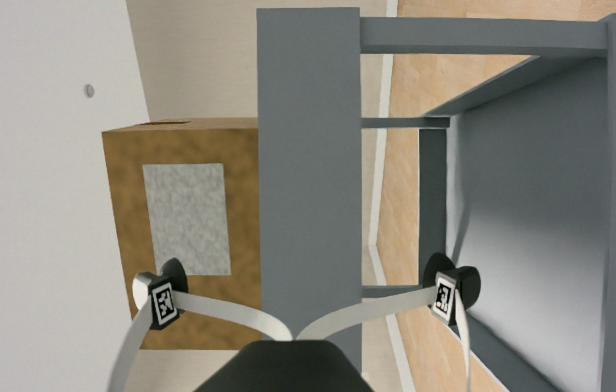

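Scene clock: 149.33 s.
move: r1 moving
r1.base_odometry: x=-1.875 y=+0.602 heading=-2.008
r1.turned_by_wheels: -0.002
r1.turned_by_imu: -0.002
r1.base_tilt: forward=-1.6 right=+1.3
r1.lidar_m: 0.35 0.33 0.34 0.56 2.96 2.97 2.98 3.04 0.37 2.23 2.66 0.47
r1.base_status: translate_m moving
r1.joint_positions: lift_m=+0.500 arm_m=+0.000 wrist_yaw_rad=-0.030 wrist_pitch_rad=+0.002 wrist_roll_rad=+0.000 gripper_m=+0.000
r1.joint_status: not commanded
r1.measured_speeds: translate_m=+0.048 strafe_m=+0.001 rotate_rad=-0.001 lift_m=+0.000 arm_m=+0.000 wrist_yaw_rad=+0.000 wrist_pitch_rad=+0.000 wrist_roll_rad=+0.000
r1.motor_effort: lift_m=+23(23) arm_m=+8(8) wheel_0=-1(10) wheel_1=+2(5) wheel_2=-21(23)
r1.servo_current: wrist_yaw_rad=182(202) wrist_pitch_rad=46(52) wrist_roll_rad=39(72) gripper_m=46(46)
r1.contact_limits: translate_m 0.9
r1.hand_pose: x=+0.4562 y=-0.0959 z=+0.6772 quat_wxyz=(+1.000, +0.000, +0.001, -0.015) (m; r1's base frame)
r1.wrist_depth_mm: 165 181 203 231 266 309 - / 163 181 204 230 266 319 - / 163 181 204 231 267 307 - / 163 179 204 230 266 307 - / 163 181 203 231 266 307 - / 165 181 200 197 189 309 - / 167 179 153 179 266 137 1576
r2: as last shown
r2.base_tilt: forward=-0.6 right=+0.1
r2.lidar_m: 0.54 0.56 2.69 2.76 1.68 1.18 1.94 2.16 2.04 2.10 2.79 0.58
r2.motor_effort: lift_m=+14(15) arm_m=-4(4) wheel_0=+3(4) wheel_1=+3(3) wheel_2=-4(4)
r2.servo_current: wrist_yaw_rad=46(52) wrist_pitch_rad=39(46) wrist_roll_rad=65(65) gripper_m=46(59)
r2.contact_limits: translate_m 0.4
r2.wrist_depth_mm: - - - - - - - / - - - - - 1661 - / - 455 445 - - - - / - 462 462 - - - - / - 484 480 - - - - / - 508 496 158 212 187 - / - - - - - 1921 -
pictures: none

{"method": "move", "body": {
  "blocking": false,
  "r2": {"base":{"translate_m":0.14},"pace":"slow","contact_limits":{"translate_m":0.3}}
}}

{"method": "wait", "body": {
  "seconds": 1.9
}}

{"method": "move", "body": {
  "blocking": false,
  "r1": {"base":{"rotate_rad":0.4},"pace":"slow","contact_limits":{"rotate_rad":0.9}}
}}

{"method": "wait", "body": {
  "seconds": 0.9,
  "cameras": ["r2_wrist_camera","r1_head_left_camera"]
}}

Scene clock: 156.50 s.
earlier move: r1 done
move: r2 moving
r1.base_odometry: x=-1.954 y=+0.432 heading=-2.007
r1.turned_by_wheels: +0.001
r1.turned_by_imu: -0.002
r1.base_tilt: forward=-1.6 right=+1.3
r1.lidar_m: 0.30 0.26 0.28 0.37 3.07 3.17 3.16 0.47 0.47 2.29 2.72 0.47
r1.base_status: done
r1.joint_positions: lift_m=+0.500 arm_m=+0.000 wrist_yaw_rad=-0.030 wrist_pitch_rad=+0.002 wrist_roll_rad=+0.000 gripper_m=+0.000
r1.joint_status: not commanded
r1.measured_speeds: all 0
r1.motor_effort: lift_m=+23(23) arm_m=+8(8) wheel_0=+0(1) wheel_1=+2(2) wheel_2=-14(14)
r1.servo_current: wrist_yaw_rad=195(228) wrist_pitch_rad=39(46) wrist_roll_rad=52(65) gripper_m=39(46)
r1.contact_limits: translate_m 0.9
r1.hand_pose: x=+0.4562 y=-0.0959 z=+0.6772 quat_wxyz=(+1.000, +0.000, +0.001, -0.015) (m; r1's base frame)
r1.wrist_depth_mm: 152 176 202 242 294 - - / 150 171 202 243 291 - - / 156 172 202 243 293 1205 - / 156 176 202 242 291 - - / 150 172 202 242 293 - - / 149 175 191 200 183 - - / 151 167 165 188 179 1160 1576
r2.base_odometry: x=-2.490 y=-0.865 heading=+0.655
r2.turned_by_wheels: +0.000
r2.turned_by_imu: +0.001
r2.base_tilt: forward=-0.7 right=+0.1
r2.lidar_m: 0.53 0.59 2.67 2.77 1.42 1.08 1.93 2.18 2.05 2.09 2.80 0.57
r2.base_status: translate_m moving
r2.joint_positions: lift_m=+0.655 arm_m=+0.000 wrist_yaw_rad=+0.003 wrist_pitch_rad=+0.001 wrist_roll_rad=+1.568 gripper_m=+0.140
r2.joint_status: not commanded
r2.measured_speeds: translate_m=+0.048 strafe_m=+0.000 rotate_rad=-0.002 lift_m=+0.000 arm_m=+0.000 wrist_yaw_rad=+0.000 wrist_pitch_rad=+0.000 wrist_roll_rad=+0.000
r2.motor_effort: lift_m=+15(15) arm_m=-4(5) wheel_0=+5(9) wheel_1=+6(7) wheel_2=-10(11)
r2.servo_current: wrist_yaw_rad=33(59) wrist_pitch_rad=39(46) wrist_roll_rad=46(59) gripper_m=52(52)
r2.contact_limits: translate_m 0.3
r2.hand_pose: x=+0.4596 y=-0.0866 z=+0.8332 quat_wxyz=(+0.708, +0.706, +0.001, +0.001) (m; r2's base frame)
r2.wrist_depth_mm: - - - - - - - / - - - - - 1661 - / - 442 436 - 891 - - / - 452 452 - - - - / - 473 473 - 931 - - / - 496 484 158 319 187 - / - - 512 - - 1983 -
pictures: none

Scene clock: 158.40 s.
earlier move: r2 moving
r1.base_odometry: x=-1.954 y=+0.432 heading=-2.007
r1.turned_by_wheels: +0.000
r1.turned_by_imu: +0.000
r1.base_tilt: forward=-1.6 right=+1.3
r1.lidar_m: 0.30 0.28 0.29 0.37 3.08 3.13 3.17 0.48 0.51 2.30 2.75 0.49
r1.base_status: done
r1.joint_positions: lift_m=+0.500 arm_m=+0.000 wrist_yaw_rad=-0.030 wrist_pitch_rad=+0.002 wrist_roll_rad=+0.000 gripper_m=+0.000
r1.joint_status: not commanded
r1.measured_speeds: all 0
r1.on_its_own: wrist_yaw_rad is at rest, and its servo_current (195 mA) is outside its rest range (0 to 104 mA)
r1.motor_effort: lift_m=+23(23) arm_m=+8(8) wheel_0=-1(1) wheel_1=+2(2) wheel_2=-14(14)
r1.servo_current: wrist_yaw_rad=195(228) wrist_pitch_rad=46(52) wrist_roll_rad=59(72) gripper_m=39(52)
r1.contact_limits: translate_m 0.9
r1.hand_pose: x=+0.4562 y=-0.0959 z=+0.6772 quat_wxyz=(+1.000, +0.000, +0.001, -0.015) (m; r1's base frame)
r1.wrist_depth_mm: 152 176 202 242 294 - - / 150 172 202 243 294 - - / 156 173 202 243 291 - - / 156 176 202 242 291 - - / 150 172 202 243 291 - - / 150 175 193 200 183 - - / 152 168 165 187 178 1229 1537
r2.base_odometry: x=-2.389 y=-0.787 heading=+0.655
r2.turned_by_wheels: +0.000
r2.turned_by_imu: +0.000
r2.base_tilt: forward=-0.7 right=+0.1
r2.lidar_m: 0.39 0.43 2.62 2.70 1.82 1.18 2.05 2.24 2.11 2.19 2.79 0.40
r2.base_status: translate_m moving
r2.joint_positions: lift_m=+0.655 arm_m=+0.000 wrist_yaw_rad=+0.003 wrist_pitch_rad=+0.001 wrist_roll_rad=+1.568 gripper_m=+0.140
r2.joint_status: not commanded
r2.measured_speeds: translate_m=+0.001 strafe_m=+0.000 rotate_rad=+0.000 lift_m=+0.000 arm_m=+0.000 wrist_yaw_rad=+0.000 wrist_pitch_rad=+0.000 wrist_roll_rad=+0.000
r2.motor_effort: lift_m=+14(15) arm_m=-4(5) wheel_0=+4(10) wheel_1=+5(7) wheel_2=-5(12)
r2.servo_current: wrist_yaw_rad=46(59) wrist_pitch_rad=46(46) wrist_roll_rad=46(59) gripper_m=52(59)
r2.contact_limits: translate_m 0.3
r2.hand_pose: x=+0.4596 y=-0.0866 z=+0.8332 quat_wxyz=(+0.708, +0.706, +0.001, +0.001) (m; r2's base frame)
r2.wrist_depth_mm: - - - 181 181 1618 1118 / - - 303 182 - 1756 - / 307 309 304 184 185 - - / 322 320 322 186 - 788 - / 340 332 336 - - 778 - / 362 347 345 158 188 187 - / - 366 370 - - 1756 -
wait: 1.90 s; no rest
pictures: none

Scene clock: 158.90 s.
earlier move: r2 done
move: r1 moving
r1.base_odometry: x=-1.954 y=+0.433 heading=-1.883
r1.turned_by_wheels: +0.124
r1.turned_by_imu: +0.117
r1.base_tilt: forward=-1.7 right=+1.3
r1.lidar_m: 0.30 0.28 0.30 0.42 3.19 3.16 3.20 0.46 0.68 2.34 2.96 0.44
r1.base_status: rotate_rad moving
r1.joint_positions: lift_m=+0.500 arm_m=+0.000 wrist_yaw_rad=-0.030 wrist_pitch_rad=+0.002 wrist_roll_rad=+0.000 gripper_m=+0.000
r1.joint_status: not commanded
r1.measured_speeds: translate_m=-0.004 strafe_m=+0.002 rotate_rad=+0.489 lift_m=+0.000 arm_m=+0.000 wrist_yaw_rad=+0.000 wrist_pitch_rad=+0.000 wrist_roll_rad=+0.000
r1.motor_effort: lift_m=+23(23) arm_m=+8(8) wheel_0=-15(18) wheel_1=-9(9) wheel_2=-27(27)
r1.servo_current: wrist_yaw_rad=189(208) wrist_pitch_rad=39(46) wrist_roll_rad=39(59) gripper_m=39(46)
r1.contact_limits: rotate_rad 0.9
r1.hand_pose: x=+0.4562 y=-0.0959 z=+0.6772 quat_wxyz=(+1.000, +0.000, +0.001, -0.015) (m; r1's base frame)
r1.wrist_depth_mm: 145 165 187 221 268 - - / 143 166 188 220 268 - - / 142 162 188 221 268 1308 - / 148 162 187 220 268 1281 - / 142 163 187 220 268 1308 - / 142 162 183 184 182 1336 - / 145 161 143 175 277 150 1576
r2.base_odometry: x=-2.389 y=-0.787 heading=+0.655
r2.turned_by_wheels: +0.000
r2.turned_by_imu: +0.000
r2.base_tilt: forward=-0.7 right=+0.1
r2.lidar_m: 0.39 0.43 2.63 2.69 1.78 1.17 2.07 2.24 2.11 2.19 2.83 0.42
r2.base_status: done
r2.joint_positions: lift_m=+0.655 arm_m=+0.000 wrist_yaw_rad=+0.003 wrist_pitch_rad=+0.001 wrist_roll_rad=+1.568 gripper_m=+0.140
r2.joint_status: not commanded
r2.measured_speeds: all 0
r2.motor_effort: lift_m=+15(15) arm_m=-4(4) wheel_0=+5(5) wheel_1=+6(6) wheel_2=-5(5)
r2.servo_current: wrist_yaw_rad=59(72) wrist_pitch_rad=39(46) wrist_roll_rad=52(59) gripper_m=39(59)
r2.contact_limits: translate_m 0.3
r2.hand_pose: x=+0.4596 y=-0.0866 z=+0.8332 quat_wxyz=(+0.708, +0.706, +0.001, +0.001) (m; r2's base frame)
r2.wrist_depth_mm: - - - 181 181 1661 1138 / - - 303 183 - 1808 - / 307 310 306 184 184 - - / 322 320 322 185 - 788 - / 340 336 338 - - 778 - / 359 347 343 158 189 187 - / - 366 370 - - 1863 -
pictures: none

Scene clock: 159.80 s.
earlier move: r1 moving
r1.base_odometry: x=-1.954 y=+0.433 heading=-1.609
r1.turned_by_wheels: +0.274
r1.turned_by_imu: +0.249
r1.base_tilt: forward=-1.6 right=+1.3
r1.lidar_m: 0.36 0.32 0.35 0.59 3.19 3.16 0.47 0.47 2.16 2.52 1.56 0.48
r1.base_status: rotate_rad moving
r1.joint_positions: lift_m=+0.500 arm_m=+0.000 wrist_yaw_rad=-0.021 wrist_pitch_rad=+0.002 wrist_roll_rad=+0.000 gripper_m=+0.000
r1.joint_status: not commanded
r1.measured_speeds: translate_m=+0.001 strafe_m=+0.000 rotate_rad=+0.002 lift_m=+0.000 arm_m=+0.000 wrist_yaw_rad=+0.000 wrist_pitch_rad=+0.000 wrist_roll_rad=+0.000
r1.motor_effort: lift_m=+23(23) arm_m=+6(8) wheel_0=-9(21) wheel_1=-3(9) wheel_2=-15(27)
r1.servo_current: wrist_yaw_rad=137(208) wrist_pitch_rad=46(52) wrist_roll_rad=52(65) gripper_m=46(52)
r1.contact_limits: rotate_rad 0.9
r1.hand_pose: x=+0.4571 y=-0.0935 z=+0.6772 quat_wxyz=(+1.000, +0.000, +0.001, -0.011) (m; r1's base frame)
r1.wrist_depth_mm: 172 188 208 234 266 312 - / 170 187 208 234 266 312 - / 170 189 209 234 266 309 1661 / 170 188 208 235 266 310 - / 173 187 209 235 266 310 - / 172 187 205 196 187 310 - / 172 185 163 179 266 327 1229
r2.base_odometry: x=-2.389 y=-0.787 heading=+0.655
r2.turned_by_wheels: +0.000
r2.turned_by_imu: +0.000
r2.base_tilt: forward=-0.7 right=+0.1
r2.lidar_m: 0.40 0.44 2.62 2.70 1.19 1.13 2.05 2.25 2.13 2.18 2.84 0.43
r2.base_status: done
r2.joint_positions: lift_m=+0.655 arm_m=+0.000 wrist_yaw_rad=+0.003 wrist_pitch_rad=+0.001 wrist_roll_rad=+1.568 gripper_m=+0.140
r2.joint_status: not commanded
r2.measured_speeds: all 0
r2.motor_effort: lift_m=+14(15) arm_m=-4(4) wheel_0=+5(5) wheel_1=+5(6) wheel_2=-5(5)
r2.servo_current: wrist_yaw_rad=39(72) wrist_pitch_rad=39(52) wrist_roll_rad=46(59) gripper_m=46(59)
r2.contact_limits: translate_m 0.3
r2.hand_pose: x=+0.4596 y=-0.0866 z=+0.8332 quat_wxyz=(+0.708, +0.706, +0.001, +0.001) (m; r2's base frame)
r2.wrist_depth_mm: - - - 181 181 1618 1138 / - - 301 182 - 1808 - / 309 309 306 184 185 - - / 322 322 324 185 - 788 - / 340 334 334 - - 778 - / 359 347 345 158 188 187 - / - 366 368 - - 1756 -
wait: 0.90 s; no rest
pictures: r1_head_left_camera, r2_wrist_camera
Images, in order (width x height): r1_head_left_camera 420x672, r2_wrist_camera 616x392.

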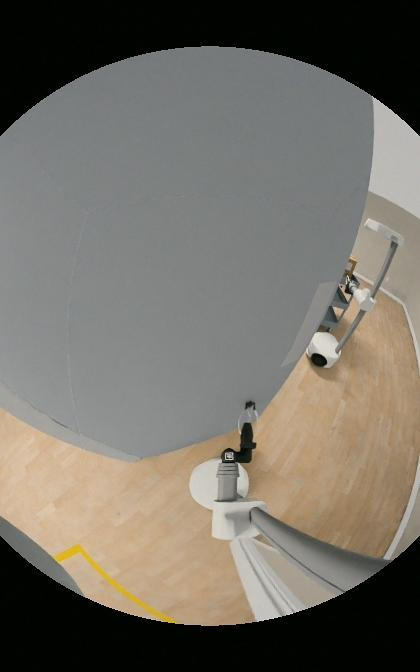

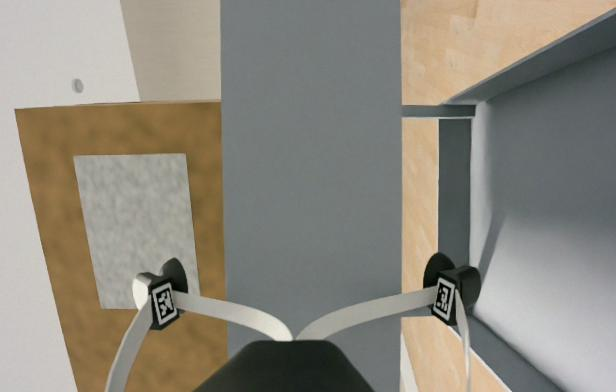

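{"method": "move", "body": {
  "blocking": false,
  "r1": {"base":{"translate_m":0.22},"pace":"slow","contact_limits":{"translate_m":0.9}},
  "r2": {"joints":{"gripper_m":0.025}}
}}

{"method": "wait", "body": {
  "seconds": 2.2
}}

{"method": "wait", "body": {
  "seconds": 0.6,
  "cameras": ["r2_wrist_camera"]
}}

{"method": "move", "body": {
  "blocking": false,
  "r1": {"base":{"rotate_rad":0.45},"pace":"slow","contact_limits":{"rotate_rad":0.9}},
  "r2": {"base":{"rotate_rad":-0.44},"pace":"slow","contact_limits":{"rotate_rad":0.8}}
}}

{"method": "wait", "body": {
  "seconds": 1.3
}}

{"method": "move", "body": {
  "blocking": false,
  "r1": {"base":{"translate_m":0.22},"pace":"slow","contact_limits":{"translate_m":0.9}},
  "r2": {"base":{"translate_m":-0.4,"strafe_m":0.135},"pace":"slow","contact_limits":{"translate_m":0.8}},
  "cameras": ["r2_wrist_camera","r2_head_camera"]
}}

Scene clock: 194.07 s.
earlier move: r1 done
move: r1 moving; r2 moving
r1.base_odometry: x=-1.955 y=+0.420 heading=-1.610
r1.turned_by_wheels: -0.001
r1.turned_by_imu: -0.001
r1.base_tilt: forward=-1.6 right=+1.3
r1.lidar_m: 0.36 0.34 0.38 0.56 3.22 3.15 0.49 0.48 2.20 2.51 1.54 0.48
r1.base_status: translate_m moving
r1.joint_positions: lift_m=+0.500 arm_m=+0.000 wrist_yaw_rad=-0.021 wrist_pitch_rad=+0.002 wrist_roll_rad=+0.000 gripper_m=+0.000
r1.joint_status: not commanded
r1.measured_speeds: translate_m=+0.048 strafe_m=+0.000 rotate_rad=+0.003 lift_m=+0.000 arm_m=+0.000 wrist_yaw_rad=+0.000 wrist_pitch_rad=+0.000 wrist_roll_rad=+0.000
r1.motor_effort: lift_m=+23(23) arm_m=+6(6) wheel_0=+0(7) wheel_1=+4(4) wheel_2=-18(19)
r1.servo_current: wrist_yaw_rad=124(150) wrist_pitch_rad=39(46) wrist_roll_rad=52(52) gripper_m=46(52)
r1.contact_limits: translate_m 0.9
r1.hand_pose: x=+0.4571 y=-0.0935 z=+0.6772 quat_wxyz=(+1.000, +0.000, +0.001, -0.011) (m; r1's base frame)
r1.wrist_depth_mm: 172 187 210 235 271 309 - / 170 189 210 236 268 314 - / 170 189 209 236 270 315 1618 / 170 188 209 236 270 314 - / 172 188 209 236 268 317 - / 172 189 203 199 204 315 1863 / 172 185 166 180 258 332 1430
r2.base_odometry: x=-2.389 y=-0.787 heading=+0.655
r2.turned_by_wheels: +0.000
r2.turned_by_imu: +0.000
r2.base_tilt: forward=-0.7 right=+0.0
r2.lidar_m: 0.40 0.41 2.63 2.71 1.21 1.12 2.07 2.23 2.11 2.19 2.85 0.40
r2.base_status: not commanded
r2.joint_positions: lift_m=+0.655 arm_m=+0.000 wrist_yaw_rad=+0.003 wrist_pitch_rad=+0.001 wrist_roll_rad=+1.568 gripper_m=+0.128
r2.joint_status: gripper_m moving
r2.measured_speeds: all 0
r2.motor_effort: lift_m=+14(14) arm_m=-4(4) wheel_0=+5(5) wheel_1=+5(5) wheel_2=-5(6)
r2.servo_current: wrist_yaw_rad=59(59) wrist_pitch_rad=39(46) wrist_roll_rad=46(52) gripper_m=111(111)
r2.contact_limits: translate_m 0.3
r2.hand_pose: x=+0.4596 y=-0.0866 z=+0.8332 quat_wxyz=(+0.708, +0.706, +0.001, +0.001) (m; r2's base frame)
r2.wrist_depth_mm: - - - 181 182 1661 1138 / - - 303 182 - 1808 - / 307 310 306 184 183 - - / 324 322 322 185 - 778 - / 340 336 334 - 188 778 - / 357 349 200 - 189 - - / - 368 368 - - 1863 -
pictures: none

Scene clock: 195.67 s.
earlier move: r1 moving; r2 done
r1.base_odometry: x=-1.960 y=+0.273 heading=-1.610
r1.turned_by_wheels: +0.000
r1.turned_by_imu: -0.001
r1.base_tilt: forward=-1.6 right=+1.3
r1.lidar_m: 0.33 0.29 0.30 0.40 3.31 3.28 0.65 0.61 2.35 2.62 1.44 0.49
r1.base_status: translate_m moving
r1.joint_positions: lift_m=+0.500 arm_m=+0.000 wrist_yaw_rad=-0.021 wrist_pitch_rad=+0.002 wrist_roll_rad=+0.000 gripper_m=+0.000
r1.joint_status: not commanded
r1.measured_speeds: translate_m=+0.100 strafe_m=-0.001 rotate_rad=+0.000 lift_m=+0.000 arm_m=+0.000 wrist_yaw_rad=+0.000 wrist_pitch_rad=+0.000 wrist_roll_rad=+0.000
r1.motor_effort: lift_m=+23(23) arm_m=+6(7) wheel_0=+1(7) wheel_1=+5(7) wheel_2=-16(19)
r1.servo_current: wrist_yaw_rad=137(150) wrist_pitch_rad=39(52) wrist_roll_rad=46(65) gripper_m=46(52)
r1.contact_limits: translate_m 0.9
r1.hand_pose: x=+0.4571 y=-0.0935 z=+0.6772 quat_wxyz=(+1.000, +0.000, +0.001, -0.011) (m; r1's base frame)
r1.wrist_depth_mm: 159 181 205 241 294 - - / 156 178 205 241 294 - - / 159 177 205 241 291 - 1576 / 156 181 205 241 293 - - / 158 177 204 240 291 - - / 155 177 196 198 274 - - / 158 172 166 185 276 1618 1499
r2.base_odometry: x=-2.389 y=-0.787 heading=+0.655
r2.turned_by_wheels: +0.000
r2.turned_by_imu: +0.000
r2.base_tilt: forward=-0.7 right=+0.1
r2.lidar_m: 0.39 0.43 2.64 2.66 1.14 1.38 2.04 2.24 2.11 2.17 2.85 0.42
r2.base_status: not commanded
r2.joint_positions: lift_m=+0.655 arm_m=+0.000 wrist_yaw_rad=+0.003 wrist_pitch_rad=+0.005 wrist_roll_rad=+1.568 gripper_m=+0.026
r2.joint_status: all done
r2.measured_speeds: all 0
r2.motor_effort: lift_m=+18(18) arm_m=-4(5) wheel_0=+3(5) wheel_1=+5(5) wheel_2=-1(6)
r2.servo_current: wrist_yaw_rad=46(65) wrist_pitch_rad=52(52) wrist_roll_rad=39(59) gripper_m=156(345)
r2.contact_limits: translate_m 0.3
r2.hand_pose: x=+0.4596 y=-0.0867 z=+0.8317 quat_wxyz=(+0.708, +0.706, +0.003, -0.001) (m; r2's base frame)
r2.wrist_depth_mm: - - 179 179 - 1537 1025 / - - 179 180 181 1708 - / 301 303 182 182 - - - / 315 315 182 183 - - - / 330 329 184 185 - - - / 347 340 185 - 179 161 - / - 359 359 - - 1708 -
wait: 1.60 of 2.2 s (r2 has come to rest)
pictures: none

Scene clock: 196.27 s.
earlier move: r1 moving
r1.base_odometry: x=-1.962 y=+0.226 heading=-1.609
r1.turned_by_wheels: +0.000
r1.turned_by_imu: +0.000
r1.base_tilt: forward=-1.7 right=+1.3
r1.lidar_m: 0.32 0.28 0.28 0.37 3.33 3.32 0.66 0.67 2.41 2.63 1.39 0.49
r1.base_status: translate_m moving
r1.joint_positions: lift_m=+0.500 arm_m=+0.000 wrist_yaw_rad=-0.021 wrist_pitch_rad=+0.002 wrist_roll_rad=+0.000 gripper_m=+0.000
r1.joint_status: not commanded
r1.measured_speeds: translate_m=+0.050 strafe_m=+0.000 rotate_rad=-0.001 lift_m=+0.000 arm_m=+0.000 wrist_yaw_rad=+0.000 wrist_pitch_rad=+0.000 wrist_roll_rad=+0.000
r1.motor_effort: lift_m=+23(23) arm_m=+6(7) wheel_0=+2(7) wheel_1=+1(7) wheel_2=-12(19)
r1.servo_current: wrist_yaw_rad=111(150) wrist_pitch_rad=46(52) wrist_roll_rad=39(65) gripper_m=39(52)
r1.contact_limits: translate_m 0.9
r1.hand_pose: x=+0.4571 y=-0.0935 z=+0.6772 quat_wxyz=(+1.000, +0.000, +0.001, -0.011) (m; r1's base frame)
r1.wrist_depth_mm: 155 179 204 245 294 - - / 152 176 205 245 293 - - / 156 176 204 244 294 - 1576 / 156 180 204 244 303 - - / 153 175 204 244 303 - - / 152 175 195 198 186 - - / 154 171 167 186 272 1499 1499
r2.base_odometry: x=-2.389 y=-0.787 heading=+0.655
r2.turned_by_wheels: +0.000
r2.turned_by_imu: +0.000
r2.base_tilt: forward=-0.6 right=+0.1
r2.lidar_m: 0.39 0.43 2.63 2.70 1.11 1.35 2.04 2.25 2.12 2.17 2.81 0.43
r2.base_status: not commanded
r2.joint_positions: lift_m=+0.655 arm_m=+0.000 wrist_yaw_rad=+0.003 wrist_pitch_rad=+0.005 wrist_roll_rad=+1.568 gripper_m=+0.026
r2.joint_status: all done
r2.measured_speeds: all 0
r2.motor_effort: lift_m=+18(18) arm_m=-4(5) wheel_0=+3(5) wheel_1=+4(5) wheel_2=-1(6)
r2.servo_current: wrist_yaw_rad=39(65) wrist_pitch_rad=46(52) wrist_roll_rad=46(65) gripper_m=156(345)
r2.contact_limits: translate_m 0.3
r2.hand_pose: x=+0.4596 y=-0.0867 z=+0.8317 quat_wxyz=(+0.708, +0.706, +0.003, -0.001) (m; r2's base frame)
r2.wrist_depth_mm: - - 178 178 - 1576 1042 / - - 179 180 182 1661 - / 301 304 181 181 - - - / 314 315 183 182 - - - / 330 329 184 184 - - - / 347 338 185 - 179 160 - / - 357 357 - - 1708 -
wait: 0.60 s; no rest
pictures: r2_wrist_camera
Images, in order (width x height): r2_wrist_camera 616x392.

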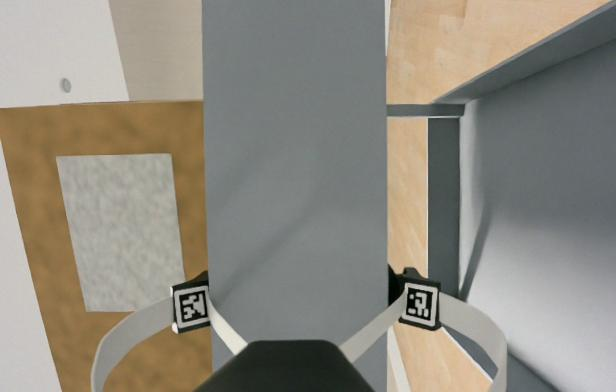

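Scene clock: 196.77 s.
earlier move: r1 done
move: r1 moving; r2 moving
r1.base_odometry: x=-1.963 y=+0.213 heading=-1.485
r1.turned_by_wheels: +0.124
r1.turned_by_imu: +0.122
r1.base_tilt: forward=-1.7 right=+1.3
r1.lidar_m: 0.30 0.28 0.30 0.42 3.33 3.35 0.67 0.85 2.42 2.81 1.40 0.44
r1.base_status: rotate_rad moving
r1.joint_positions: lift_m=+0.500 arm_m=+0.000 wrist_yaw_rad=-0.021 wrist_pitch_rad=+0.002 wrist_roll_rad=+0.000 gripper_m=+0.000
r1.joint_status: not commanded
r1.measured_speeds: translate_m=-0.001 strafe_m=+0.000 rotate_rad=+0.490 lift_m=+0.000 arm_m=+0.000 wrist_yaw_rad=-0.005 wrist_pitch_rad=+0.000 wrist_roll_rad=+0.000
r1.motor_effort: lift_m=+23(23) arm_m=+6(6) wheel_0=-16(18) wheel_1=-7(9) wheel_2=-19(19)
r1.servo_current: wrist_yaw_rad=130(137) wrist_pitch_rad=33(52) wrist_roll_rad=39(72) gripper_m=39(46)
r1.contact_limits: rotate_rad 0.9
r1.hand_pose: x=+0.4571 y=-0.0935 z=+0.6772 quat_wxyz=(+1.000, +0.000, +0.001, -0.011) (m; r1's base frame)
r1.wrist_depth_mm: 149 170 192 227 274 - - / 147 167 193 228 274 - - / 145 167 197 227 274 - - / 153 167 193 226 274 - - / 147 170 193 225 273 - - / 150 166 188 196 185 - - / 149 167 146 182 282 312 1537
r2.base_odometry: x=-2.389 y=-0.787 heading=+0.530
r2.turned_by_wheels: -0.125
r2.turned_by_imu: -0.121
r2.base_tilt: forward=-0.6 right=+0.1
r2.lidar_m: 0.38 0.37 2.62 2.65 1.14 1.28 2.02 2.34 2.09 2.14 2.60 0.43
r2.base_status: rotate_rad moving
r2.joint_positions: lift_m=+0.655 arm_m=+0.000 wrist_yaw_rad=+0.010 wrist_pitch_rad=+0.005 wrist_roll_rad=+1.569 gripper_m=+0.026
r2.joint_status: not commanded
r2.measured_speeds: translate_m=+0.001 strafe_m=+0.001 rotate_rad=-0.491 lift_m=+0.000 arm_m=+0.000 wrist_yaw_rad=+0.000 wrist_pitch_rad=+0.000 wrist_roll_rad=+0.006
r2.motor_effort: lift_m=+18(18) arm_m=-4(5) wheel_0=+14(18) wheel_1=+8(9) wheel_2=+14(16)
r2.servo_current: wrist_yaw_rad=72(78) wrist_pitch_rad=46(52) wrist_roll_rad=39(46) gripper_m=143(163)
r2.contact_limits: rotate_rad 0.8
r2.hand_pose: x=+0.4602 y=-0.0846 z=+0.8317 quat_wxyz=(+0.708, +0.706, +0.005, +0.002) (m; r2's base frame)
r2.wrist_depth_mm: - - - - - 1537 1118 / - - - - - 1576 430 / 317 319 322 - - - - / 320 320 320 - - 788 - / 327 327 329 - - - - / 334 330 186 - 180 162 - / 340 336 340 - - 668 -
pictures: none

Scene clock: 197.87 s.
earlier move: r1 moving; r2 done
r1.base_odometry: x=-1.962 y=+0.213 heading=-1.161
r1.turned_by_wheels: +0.324
r1.turned_by_imu: +0.315
r1.base_tilt: forward=-1.7 right=+1.2
r1.lidar_m: 0.38 0.34 0.37 0.68 3.31 0.71 0.69 2.10 2.57 1.40 1.39 0.47
r1.base_status: rotate_rad moving
r1.joint_positions: lift_m=+0.500 arm_m=+0.000 wrist_yaw_rad=-0.022 wrist_pitch_rad=+0.002 wrist_roll_rad=+0.000 gripper_m=+0.000
r1.joint_status: not commanded
r1.measured_speeds: all 0
r1.motor_effort: lift_m=+23(23) arm_m=+5(6) wheel_0=-7(20) wheel_1=-5(9) wheel_2=-10(25)
r1.servo_current: wrist_yaw_rad=130(150) wrist_pitch_rad=39(52) wrist_roll_rad=59(72) gripper_m=39(46)
r1.contact_limits: rotate_rad 0.9
r1.hand_pose: x=+0.4571 y=-0.0937 z=+0.6772 quat_wxyz=(+1.000, +0.000, +0.001, -0.011) (m; r1's base frame)
r1.wrist_depth_mm: 178 192 213 236 265 307 355 / 178 193 213 236 266 306 351 / 178 193 213 237 265 306 351 / 178 193 213 236 266 304 351 / 178 193 213 236 266 304 349 / 176 193 207 195 262 306 342 / 176 190 167 186 252 314 343
r2.base_odometry: x=-2.389 y=-0.787 heading=+0.216
r2.turned_by_wheels: -0.314
r2.turned_by_imu: -0.305
r2.base_tilt: forward=-0.6 right=+0.1
r2.lidar_m: 0.26 0.28 2.69 2.62 2.72 1.17 1.40 2.14 2.18 2.12 2.26 0.48
r2.base_status: done
r2.joint_positions: lift_m=+0.655 arm_m=+0.000 wrist_yaw_rad=+0.000 wrist_pitch_rad=+0.005 wrist_roll_rad=+1.570 gripper_m=+0.026
r2.joint_status: not commanded
r2.measured_speeds: all 0
r2.motor_effort: lift_m=+18(18) arm_m=-5(5) wheel_0=+1(18) wheel_1=+4(9) wheel_2=+5(19)
r2.servo_current: wrist_yaw_rad=52(78) wrist_pitch_rad=52(52) wrist_roll_rad=39(59) gripper_m=143(163)
r2.contact_limits: rotate_rad 0.8
r2.hand_pose: x=+0.4593 y=-0.0875 z=+0.8317 quat_wxyz=(+0.707, +0.707, +0.002, -0.002) (m; r2's base frame)
r2.wrist_depth_mm: - - - - - 1576 1098 / - - - - - - - / - - - - - 1576 410 / - - - - - 1618 462 / 357 349 349 - - 1921 - / 325 322 185 182 180 164 - / 306 306 298 - - 691 -
wait: 1.10 of 1.3 s (r2 has come to rest)
pictures: none

Scene clock: 198.37 s.
earlier move: r1 done
move: r1 moving; r2 moving
r1.base_odometry: x=-1.958 y=+0.202 heading=-1.160
r1.turned_by_wheels: +0.001
r1.turned_by_imu: +0.001
r1.base_tilt: forward=-1.6 right=+1.3
r1.lidar_m: 0.36 0.35 0.38 0.66 3.32 0.75 0.66 2.11 2.60 1.40 1.34 0.49
r1.base_status: translate_m moving
r1.joint_positions: lift_m=+0.500 arm_m=+0.000 wrist_yaw_rad=-0.022 wrist_pitch_rad=+0.002 wrist_roll_rad=+0.000 gripper_m=+0.000
r1.joint_status: not commanded
r1.measured_speeds: translate_m=+0.048 strafe_m=+0.000 rotate_rad=+0.000 lift_m=+0.000 arm_m=+0.000 wrist_yaw_rad=+0.000 wrist_pitch_rad=+0.000 wrist_roll_rad=+0.000
r1.motor_effort: lift_m=+23(23) arm_m=+6(6) wheel_0=+3(7) wheel_1=+6(7) wheel_2=-15(17)
r1.servo_current: wrist_yaw_rad=130(150) wrist_pitch_rad=39(46) wrist_roll_rad=46(52) gripper_m=39(46)
r1.contact_limits: translate_m 0.9
r1.hand_pose: x=+0.4571 y=-0.0937 z=+0.6772 quat_wxyz=(+1.000, +0.000, +0.001, -0.011) (m; r1's base frame)
r1.wrist_depth_mm: 177 193 212 238 268 309 - / 177 193 213 237 268 310 359 / 178 193 213 237 268 309 357 / 178 193 213 238 268 312 357 / 178 193 213 236 270 310 355 / 176 193 208 193 267 309 357 / 175 190 179 165 167 320 359
r2.base_odometry: x=-2.401 y=-0.786 heading=+0.215
r2.turned_by_wheels: +0.000
r2.turned_by_imu: +0.000
r2.base_tilt: forward=-0.7 right=+0.1
r2.lidar_m: 0.31 0.30 2.72 2.62 2.73 1.18 1.38 2.10 2.18 2.13 2.23 0.46
r2.base_status: translate_m moving; strafe_m moving
r2.joint_positions: lift_m=+0.655 arm_m=+0.000 wrist_yaw_rad=+0.000 wrist_pitch_rad=+0.005 wrist_roll_rad=+1.570 gripper_m=+0.026
r2.joint_status: not commanded
r2.measured_speeds: translate_m=-0.049 strafe_m=+0.017 rotate_rad=+0.001 lift_m=+0.000 arm_m=+0.000 wrist_yaw_rad=+0.000 wrist_pitch_rad=+0.000 wrist_roll_rad=+0.000
r2.motor_effort: lift_m=+18(18) arm_m=-5(5) wheel_0=-10(11) wheel_1=-6(6) wheel_2=+12(14)
r2.servo_current: wrist_yaw_rad=46(52) wrist_pitch_rad=46(46) wrist_roll_rad=46(59) gripper_m=143(150)
r2.contact_limits: translate_m 0.8
r2.hand_pose: x=+0.4593 y=-0.0875 z=+0.8317 quat_wxyz=(+0.707, +0.707, +0.002, -0.002) (m; r2's base frame)
r2.wrist_depth_mm: - - - - - 1537 1098 / - - - - - 1576 1098 / - - - - - 1618 418 / - - - - - 1618 469 / 349 345 347 - - 1863 - / 325 324 185 183 180 163 - / 307 304 300 - - 699 -
pictures: r2_head_camera, r2_wrist_camera
Images, in order (width x height): r2_head_camera 420x560, r2_wrist_camera 616x392.

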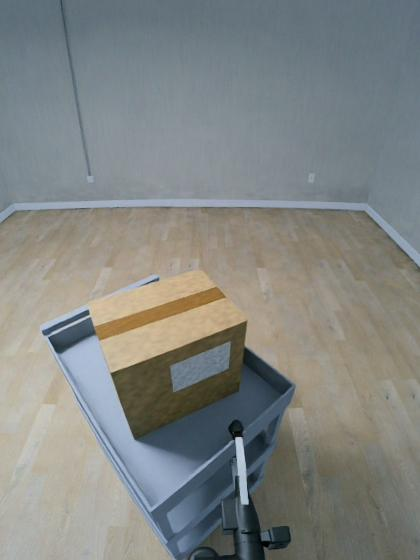

